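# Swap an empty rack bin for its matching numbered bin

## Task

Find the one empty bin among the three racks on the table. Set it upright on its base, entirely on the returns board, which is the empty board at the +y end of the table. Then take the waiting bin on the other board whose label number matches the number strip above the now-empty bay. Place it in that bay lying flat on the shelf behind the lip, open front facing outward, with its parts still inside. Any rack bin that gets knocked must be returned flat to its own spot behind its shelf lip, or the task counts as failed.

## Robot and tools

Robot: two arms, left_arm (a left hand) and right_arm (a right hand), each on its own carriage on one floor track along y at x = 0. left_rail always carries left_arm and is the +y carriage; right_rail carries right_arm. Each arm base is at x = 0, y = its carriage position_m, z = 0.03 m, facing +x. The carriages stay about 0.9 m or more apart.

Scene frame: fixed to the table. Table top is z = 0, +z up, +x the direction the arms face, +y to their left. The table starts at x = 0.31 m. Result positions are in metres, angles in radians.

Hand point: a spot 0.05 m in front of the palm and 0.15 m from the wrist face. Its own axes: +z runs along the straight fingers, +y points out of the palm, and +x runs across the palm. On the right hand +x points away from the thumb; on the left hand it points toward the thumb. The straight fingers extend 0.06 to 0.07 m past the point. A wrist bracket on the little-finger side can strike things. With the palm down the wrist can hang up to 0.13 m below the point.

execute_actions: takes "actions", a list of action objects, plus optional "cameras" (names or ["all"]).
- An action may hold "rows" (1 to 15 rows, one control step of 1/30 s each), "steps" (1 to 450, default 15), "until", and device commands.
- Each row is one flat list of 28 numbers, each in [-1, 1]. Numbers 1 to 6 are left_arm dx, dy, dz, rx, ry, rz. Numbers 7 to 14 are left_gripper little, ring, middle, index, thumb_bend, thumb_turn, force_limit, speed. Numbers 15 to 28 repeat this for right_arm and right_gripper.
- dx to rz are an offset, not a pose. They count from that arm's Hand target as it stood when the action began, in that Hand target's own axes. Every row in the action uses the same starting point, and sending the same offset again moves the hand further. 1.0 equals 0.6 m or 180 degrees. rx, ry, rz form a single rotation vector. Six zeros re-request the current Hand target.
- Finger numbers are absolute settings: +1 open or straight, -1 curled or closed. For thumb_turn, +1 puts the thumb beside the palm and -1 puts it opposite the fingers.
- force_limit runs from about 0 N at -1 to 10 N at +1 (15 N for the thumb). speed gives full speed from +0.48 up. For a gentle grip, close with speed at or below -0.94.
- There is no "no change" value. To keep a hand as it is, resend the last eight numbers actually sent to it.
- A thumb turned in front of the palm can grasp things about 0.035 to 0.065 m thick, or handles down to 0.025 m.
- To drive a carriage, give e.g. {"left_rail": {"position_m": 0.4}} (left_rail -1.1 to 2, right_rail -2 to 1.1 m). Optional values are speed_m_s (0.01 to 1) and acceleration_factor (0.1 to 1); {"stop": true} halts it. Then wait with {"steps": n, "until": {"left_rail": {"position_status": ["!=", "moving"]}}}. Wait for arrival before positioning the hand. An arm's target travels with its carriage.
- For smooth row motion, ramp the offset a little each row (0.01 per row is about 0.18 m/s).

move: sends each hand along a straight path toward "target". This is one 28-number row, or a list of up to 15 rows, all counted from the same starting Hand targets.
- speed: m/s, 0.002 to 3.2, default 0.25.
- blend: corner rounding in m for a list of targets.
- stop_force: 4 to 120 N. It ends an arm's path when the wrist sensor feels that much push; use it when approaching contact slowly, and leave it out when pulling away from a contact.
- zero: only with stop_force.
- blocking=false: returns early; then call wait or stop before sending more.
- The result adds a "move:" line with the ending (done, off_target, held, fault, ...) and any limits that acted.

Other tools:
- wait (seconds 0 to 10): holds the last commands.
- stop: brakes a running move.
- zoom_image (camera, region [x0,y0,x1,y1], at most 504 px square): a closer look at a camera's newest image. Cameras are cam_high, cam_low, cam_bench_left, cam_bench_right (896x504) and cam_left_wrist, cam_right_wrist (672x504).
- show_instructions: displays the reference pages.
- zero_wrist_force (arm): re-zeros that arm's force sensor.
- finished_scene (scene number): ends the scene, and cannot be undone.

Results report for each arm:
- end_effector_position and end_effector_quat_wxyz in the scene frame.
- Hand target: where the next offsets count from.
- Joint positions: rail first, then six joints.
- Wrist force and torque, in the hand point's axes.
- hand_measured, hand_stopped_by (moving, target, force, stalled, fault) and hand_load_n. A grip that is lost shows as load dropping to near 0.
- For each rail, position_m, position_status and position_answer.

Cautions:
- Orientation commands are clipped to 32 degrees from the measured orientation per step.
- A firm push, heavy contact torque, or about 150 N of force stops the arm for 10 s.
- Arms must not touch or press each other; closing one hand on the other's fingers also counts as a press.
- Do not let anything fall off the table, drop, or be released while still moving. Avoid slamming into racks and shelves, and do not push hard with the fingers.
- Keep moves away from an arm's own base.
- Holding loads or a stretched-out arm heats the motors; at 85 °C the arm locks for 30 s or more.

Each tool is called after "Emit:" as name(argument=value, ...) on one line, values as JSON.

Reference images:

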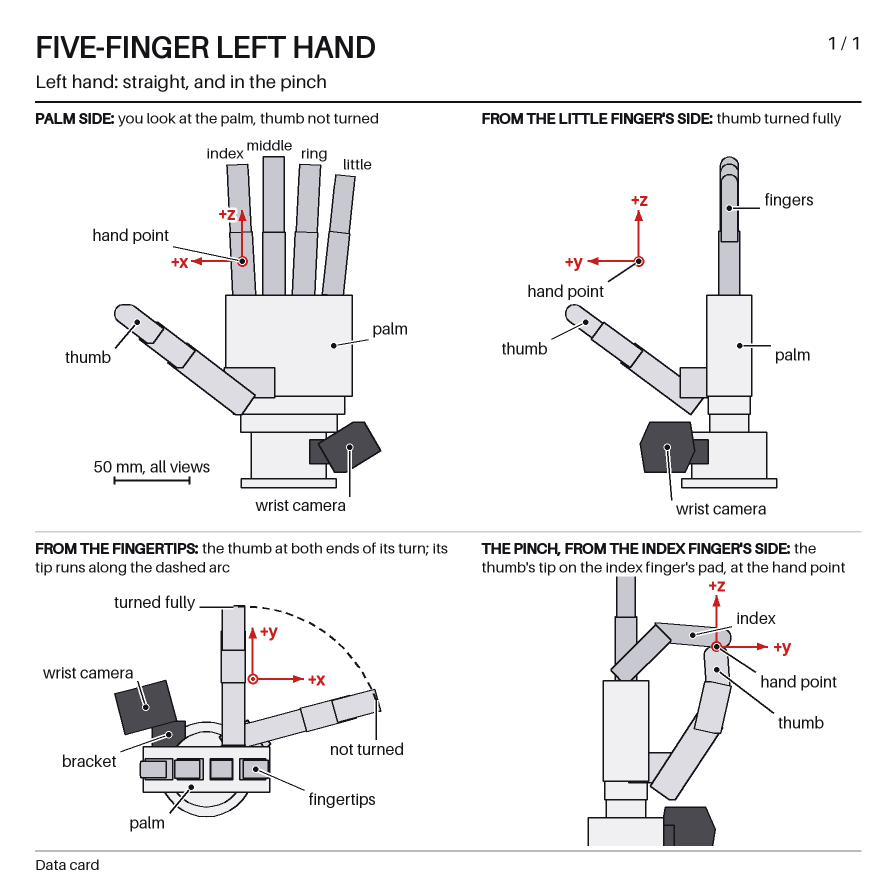

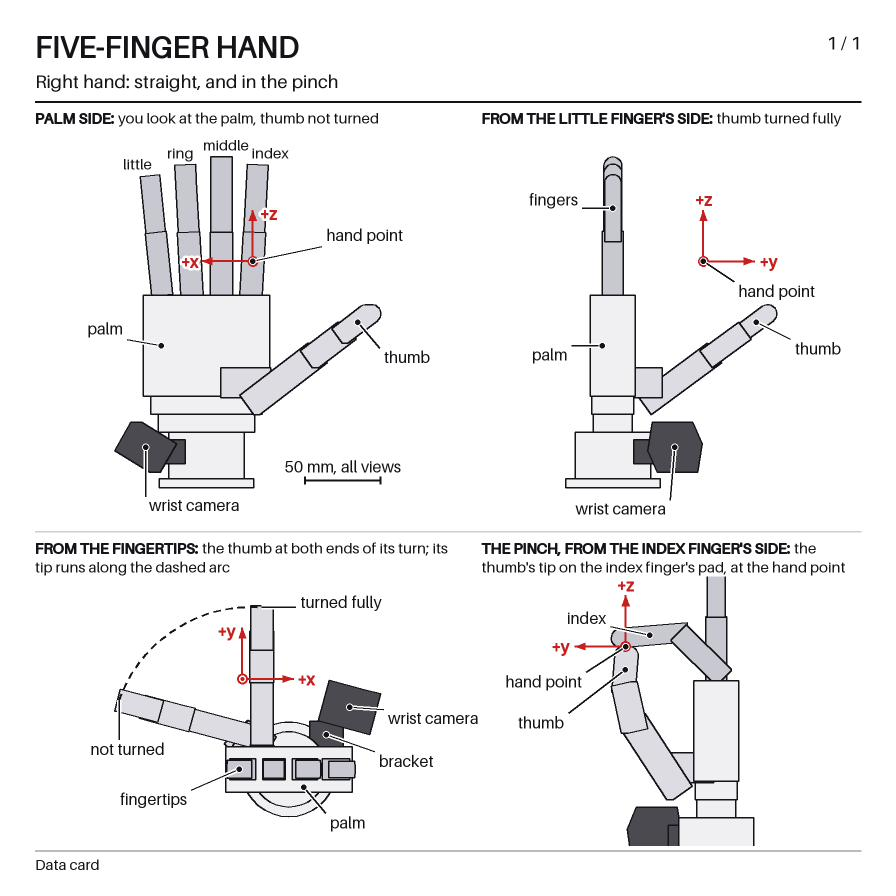

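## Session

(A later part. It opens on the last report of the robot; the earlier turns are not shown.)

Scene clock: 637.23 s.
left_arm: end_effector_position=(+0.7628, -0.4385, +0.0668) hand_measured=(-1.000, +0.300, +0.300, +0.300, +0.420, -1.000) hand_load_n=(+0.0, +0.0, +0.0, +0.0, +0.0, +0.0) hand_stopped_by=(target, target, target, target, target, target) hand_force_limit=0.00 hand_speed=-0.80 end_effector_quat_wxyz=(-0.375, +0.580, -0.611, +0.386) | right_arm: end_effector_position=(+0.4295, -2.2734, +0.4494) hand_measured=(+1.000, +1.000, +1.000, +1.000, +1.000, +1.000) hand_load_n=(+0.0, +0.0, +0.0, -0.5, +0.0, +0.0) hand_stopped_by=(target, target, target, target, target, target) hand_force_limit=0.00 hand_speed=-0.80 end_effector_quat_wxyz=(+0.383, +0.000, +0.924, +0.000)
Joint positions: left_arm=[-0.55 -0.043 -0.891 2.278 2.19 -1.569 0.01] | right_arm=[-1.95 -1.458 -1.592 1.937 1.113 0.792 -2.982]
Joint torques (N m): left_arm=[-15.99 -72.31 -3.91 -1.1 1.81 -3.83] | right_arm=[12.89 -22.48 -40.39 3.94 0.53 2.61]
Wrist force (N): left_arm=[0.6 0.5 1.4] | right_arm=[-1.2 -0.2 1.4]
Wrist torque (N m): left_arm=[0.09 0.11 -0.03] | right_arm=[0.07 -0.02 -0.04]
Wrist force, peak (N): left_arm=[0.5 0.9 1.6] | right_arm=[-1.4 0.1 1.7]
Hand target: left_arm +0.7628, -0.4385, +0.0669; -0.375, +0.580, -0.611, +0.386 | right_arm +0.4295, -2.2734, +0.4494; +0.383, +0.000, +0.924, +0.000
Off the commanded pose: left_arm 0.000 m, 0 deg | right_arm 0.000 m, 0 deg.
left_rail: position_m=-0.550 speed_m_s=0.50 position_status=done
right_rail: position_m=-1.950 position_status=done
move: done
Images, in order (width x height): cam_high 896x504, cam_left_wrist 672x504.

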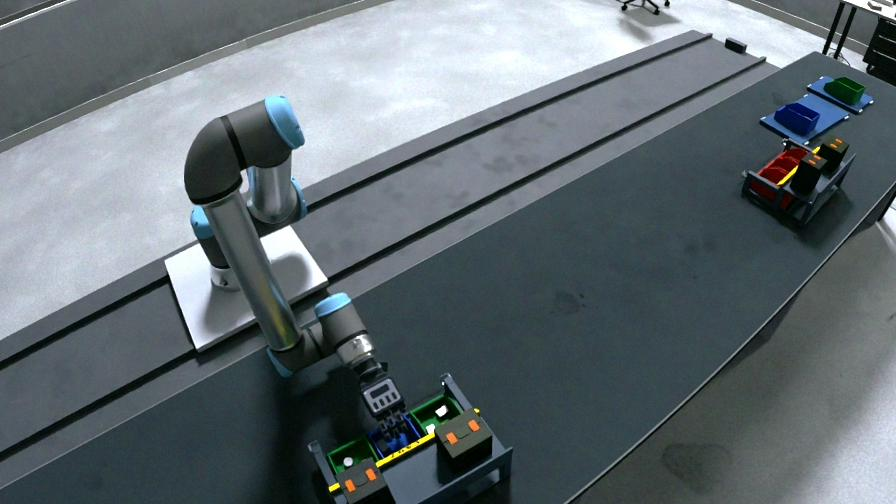

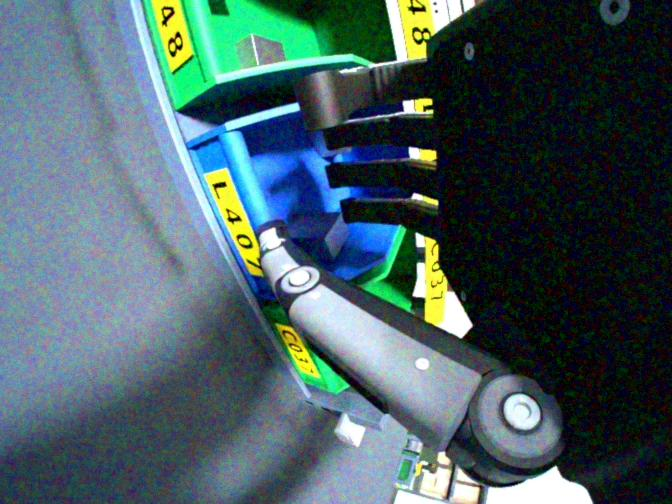

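Emit:
move(target=[[0,-0.106,-0.0493,0,0,0,-1,0.3,0.3,0.3,0.42,-1,0.0,-0.8,0,0,0,0,0,0,1,1,1,1,1,1,0,-0.8],[0.0,-0.2,-0.26,0,0,0,-1,0.3,0.3,0.3,0.42,-1,0.0,-0.8,0,0,0,0,0,0,1,1,1,1,1,1,0,-0.8]], speed=0.1, blend=0.02, cameras=["all"])

Emit:
zoom_image(camera="cam_left_wrist", region=[100, 20, 400, 320])

Emit:
zoom_image(camera="cam_high", region=[300, 360, 520, 504])

Emit:
zoom_image(camera="cam_low", region=[270, 220, 470, 330])

Emit:
zoom_image(camera="cam_bench_left", region=[400, 280, 740, 430])

Scene clock: 641.00 s.
left_arm: end_effector_position=(+0.6720, -0.4360, +0.2413) hand_measured=(-1.000, +0.300, +0.300, +0.300, +0.420, -1.000) hand_load_n=(+0.0, +0.0, +0.0, +0.0, +0.0, +0.0) hand_stopped_by=(target, target, target, target, target, target) hand_force_limit=0.00 hand_speed=-0.80 end_effector_quat_wxyz=(-0.375, +0.580, -0.611, +0.386) | right_arm: end_effector_position=(+0.4295, -2.2734, +0.4494) hand_measured=(+1.000, +1.000, +1.000, +1.000, +1.000, +1.000) hand_load_n=(+0.0, +0.0, +0.0, +0.0, +0.0, +0.0) hand_stopped_by=(target, target, target, target, target, target) hand_force_limit=0.00 hand_speed=-0.80 end_effector_quat_wxyz=(+0.383, +0.000, +0.924, +0.000)
Joint positions: left_arm=[-0.55 -0.046 -1.346 2.441 2.482 -1.566 0.008] | right_arm=[-1.95 -1.458 -1.592 1.937 1.113 0.792 -2.982]
Joint torques (N m): left_arm=[-15 -50.19 -14.6 -1.05 2.1 -4.07] | right_arm=[13.6 -21.25 -40.21 3.65 0.51 2.76]
Wrist force (N): left_arm=[0.6 0.5 1.2] | right_arm=[-1.0 -0.2 1.6]
Wrist torque (N m): left_arm=[0.07 0.07 0.09] | right_arm=[0.06 -0.05 -0.04]
Wrist force, peak (N): left_arm=[0.5 1.0 2.0] | right_arm=[-1.3 0.0 1.9]
Hand target: left_arm +0.6719, -0.4360, +0.2414; -0.375, +0.580, -0.611, +0.386 | right_arm +0.4295, -2.2734, +0.4494; +0.383, +0.000, +0.924, +0.000
Off the commanded pose: left_arm 0.000 m, 0 deg | right_arm 0.000 m, 0 deg.
left_rail: position_m=-0.550 speed_m_s=0.50 position_status=done
right_rail: position_m=-1.950 position_status=done
move: done

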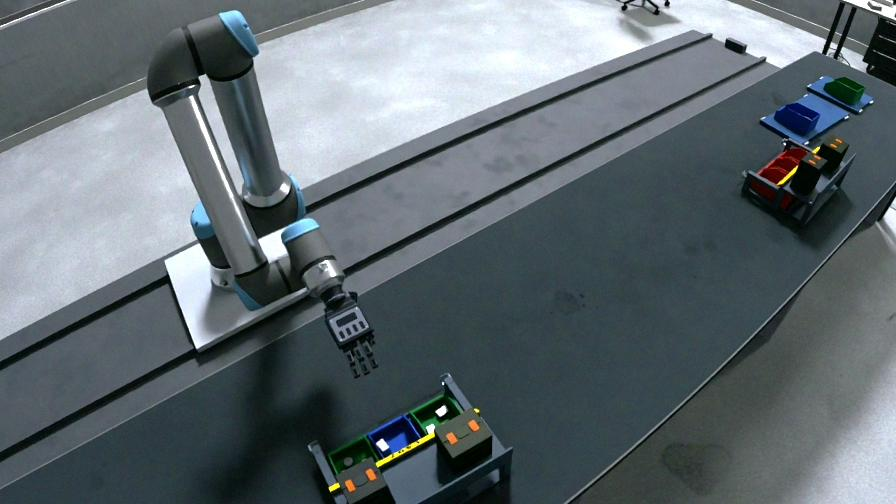

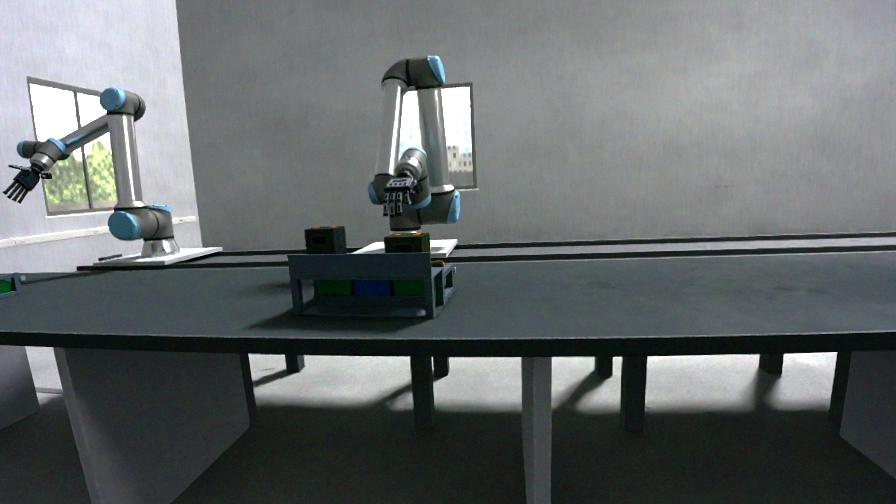

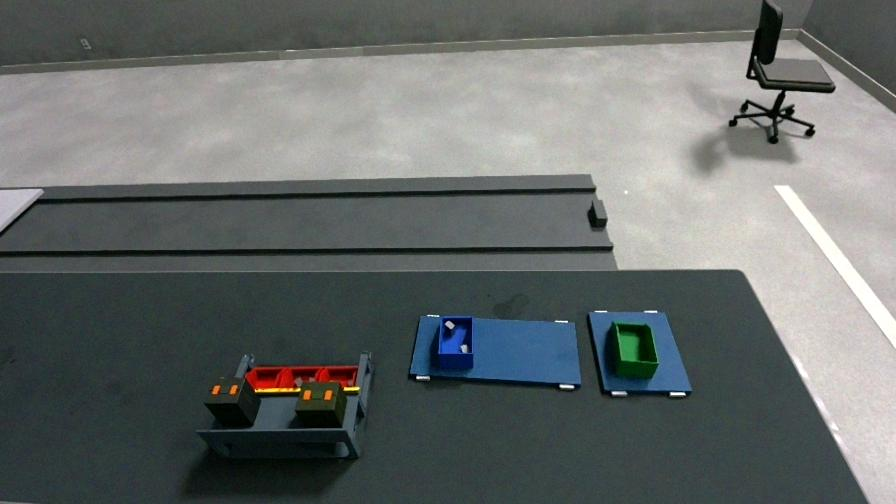

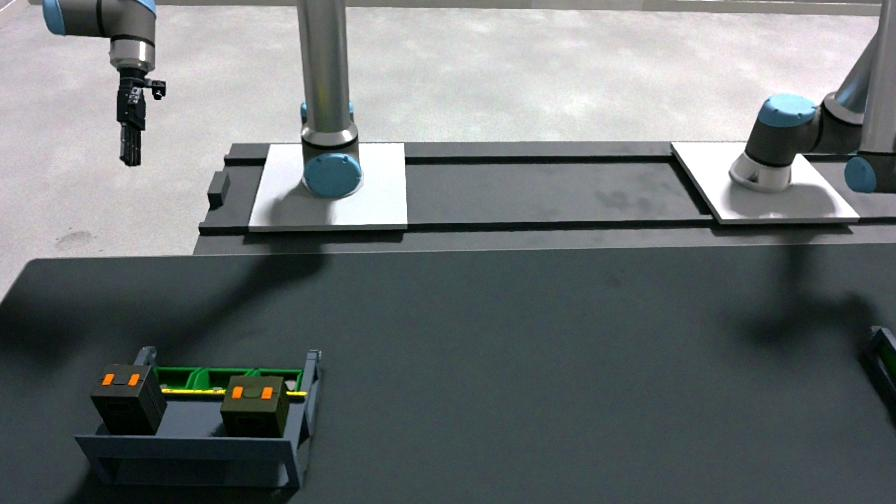

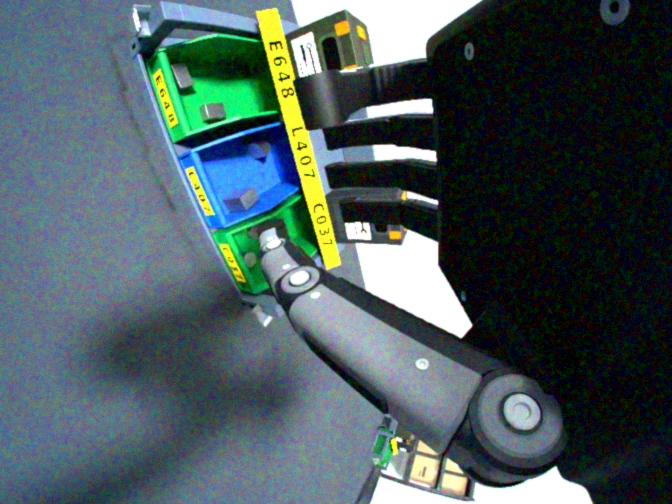

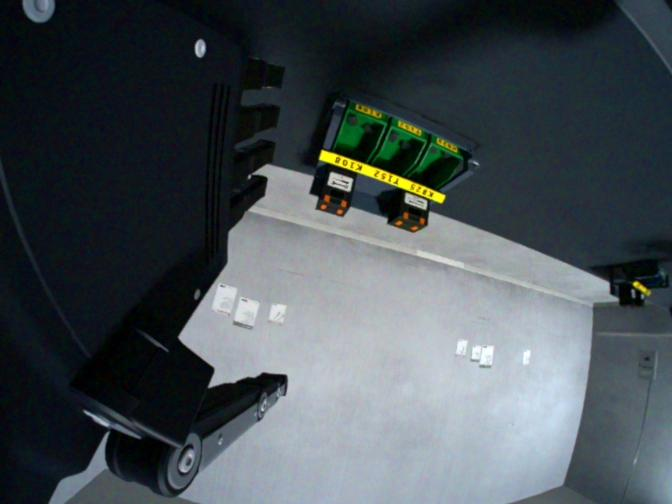

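Scaled by 1.680 from the camera's 672x504 image, which has a finer 960x720 frame.

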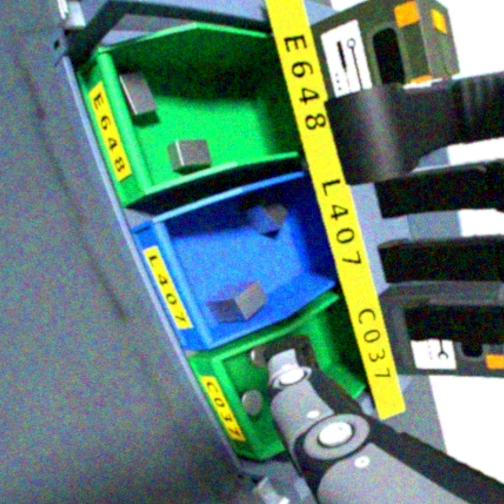

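Scaled by 2.291 from the camera's 896x504 image, which has a finer 1280x720 frame.

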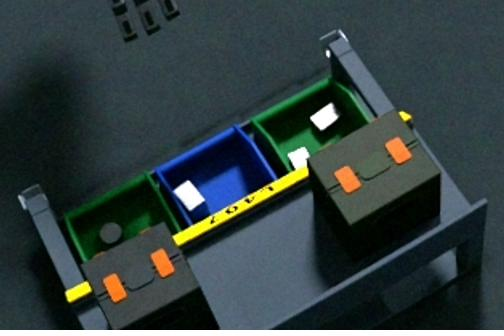

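Scaled by 2.520 from the camera's 896x504 image, which has a finer 1280x720 frame.

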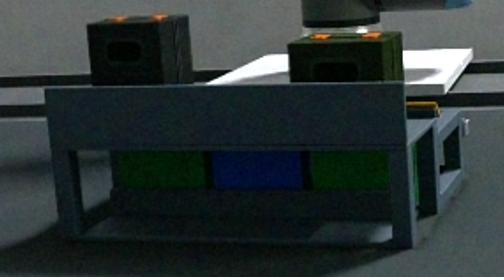

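Scaled by 1.482 from the camera's 896x504 image, which has a finer 1280x720 frame.

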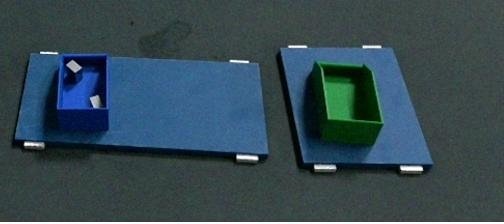

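Emit:
zoom_image(camera="cam_left_wrist", region=[150, 110, 270, 230])

Emit:
zoom_image(camera="cam_high", region=[345, 385, 445, 485])

Scaled by 4.200 from the camera's 672x504 image, which has a finer 960x720 frame.

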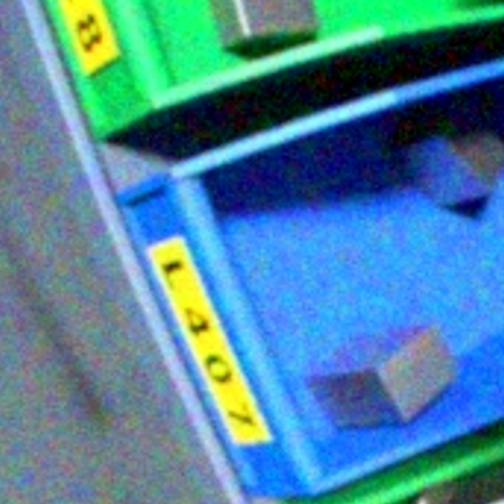

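Scaled by 5.040 from the camera's 896x504 image, which has a finer 1280x720 frame.

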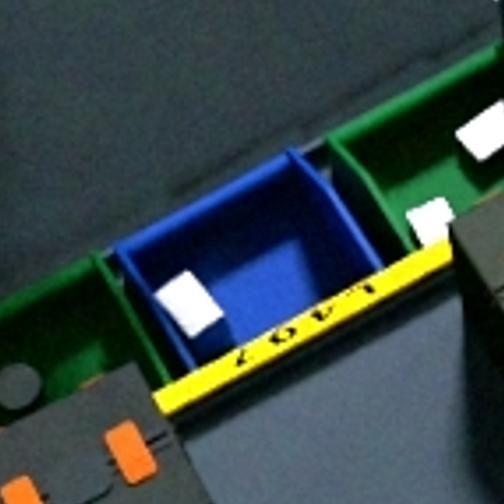

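Emit:
finished_scene(scene=1)

The scene is finished: the task was done.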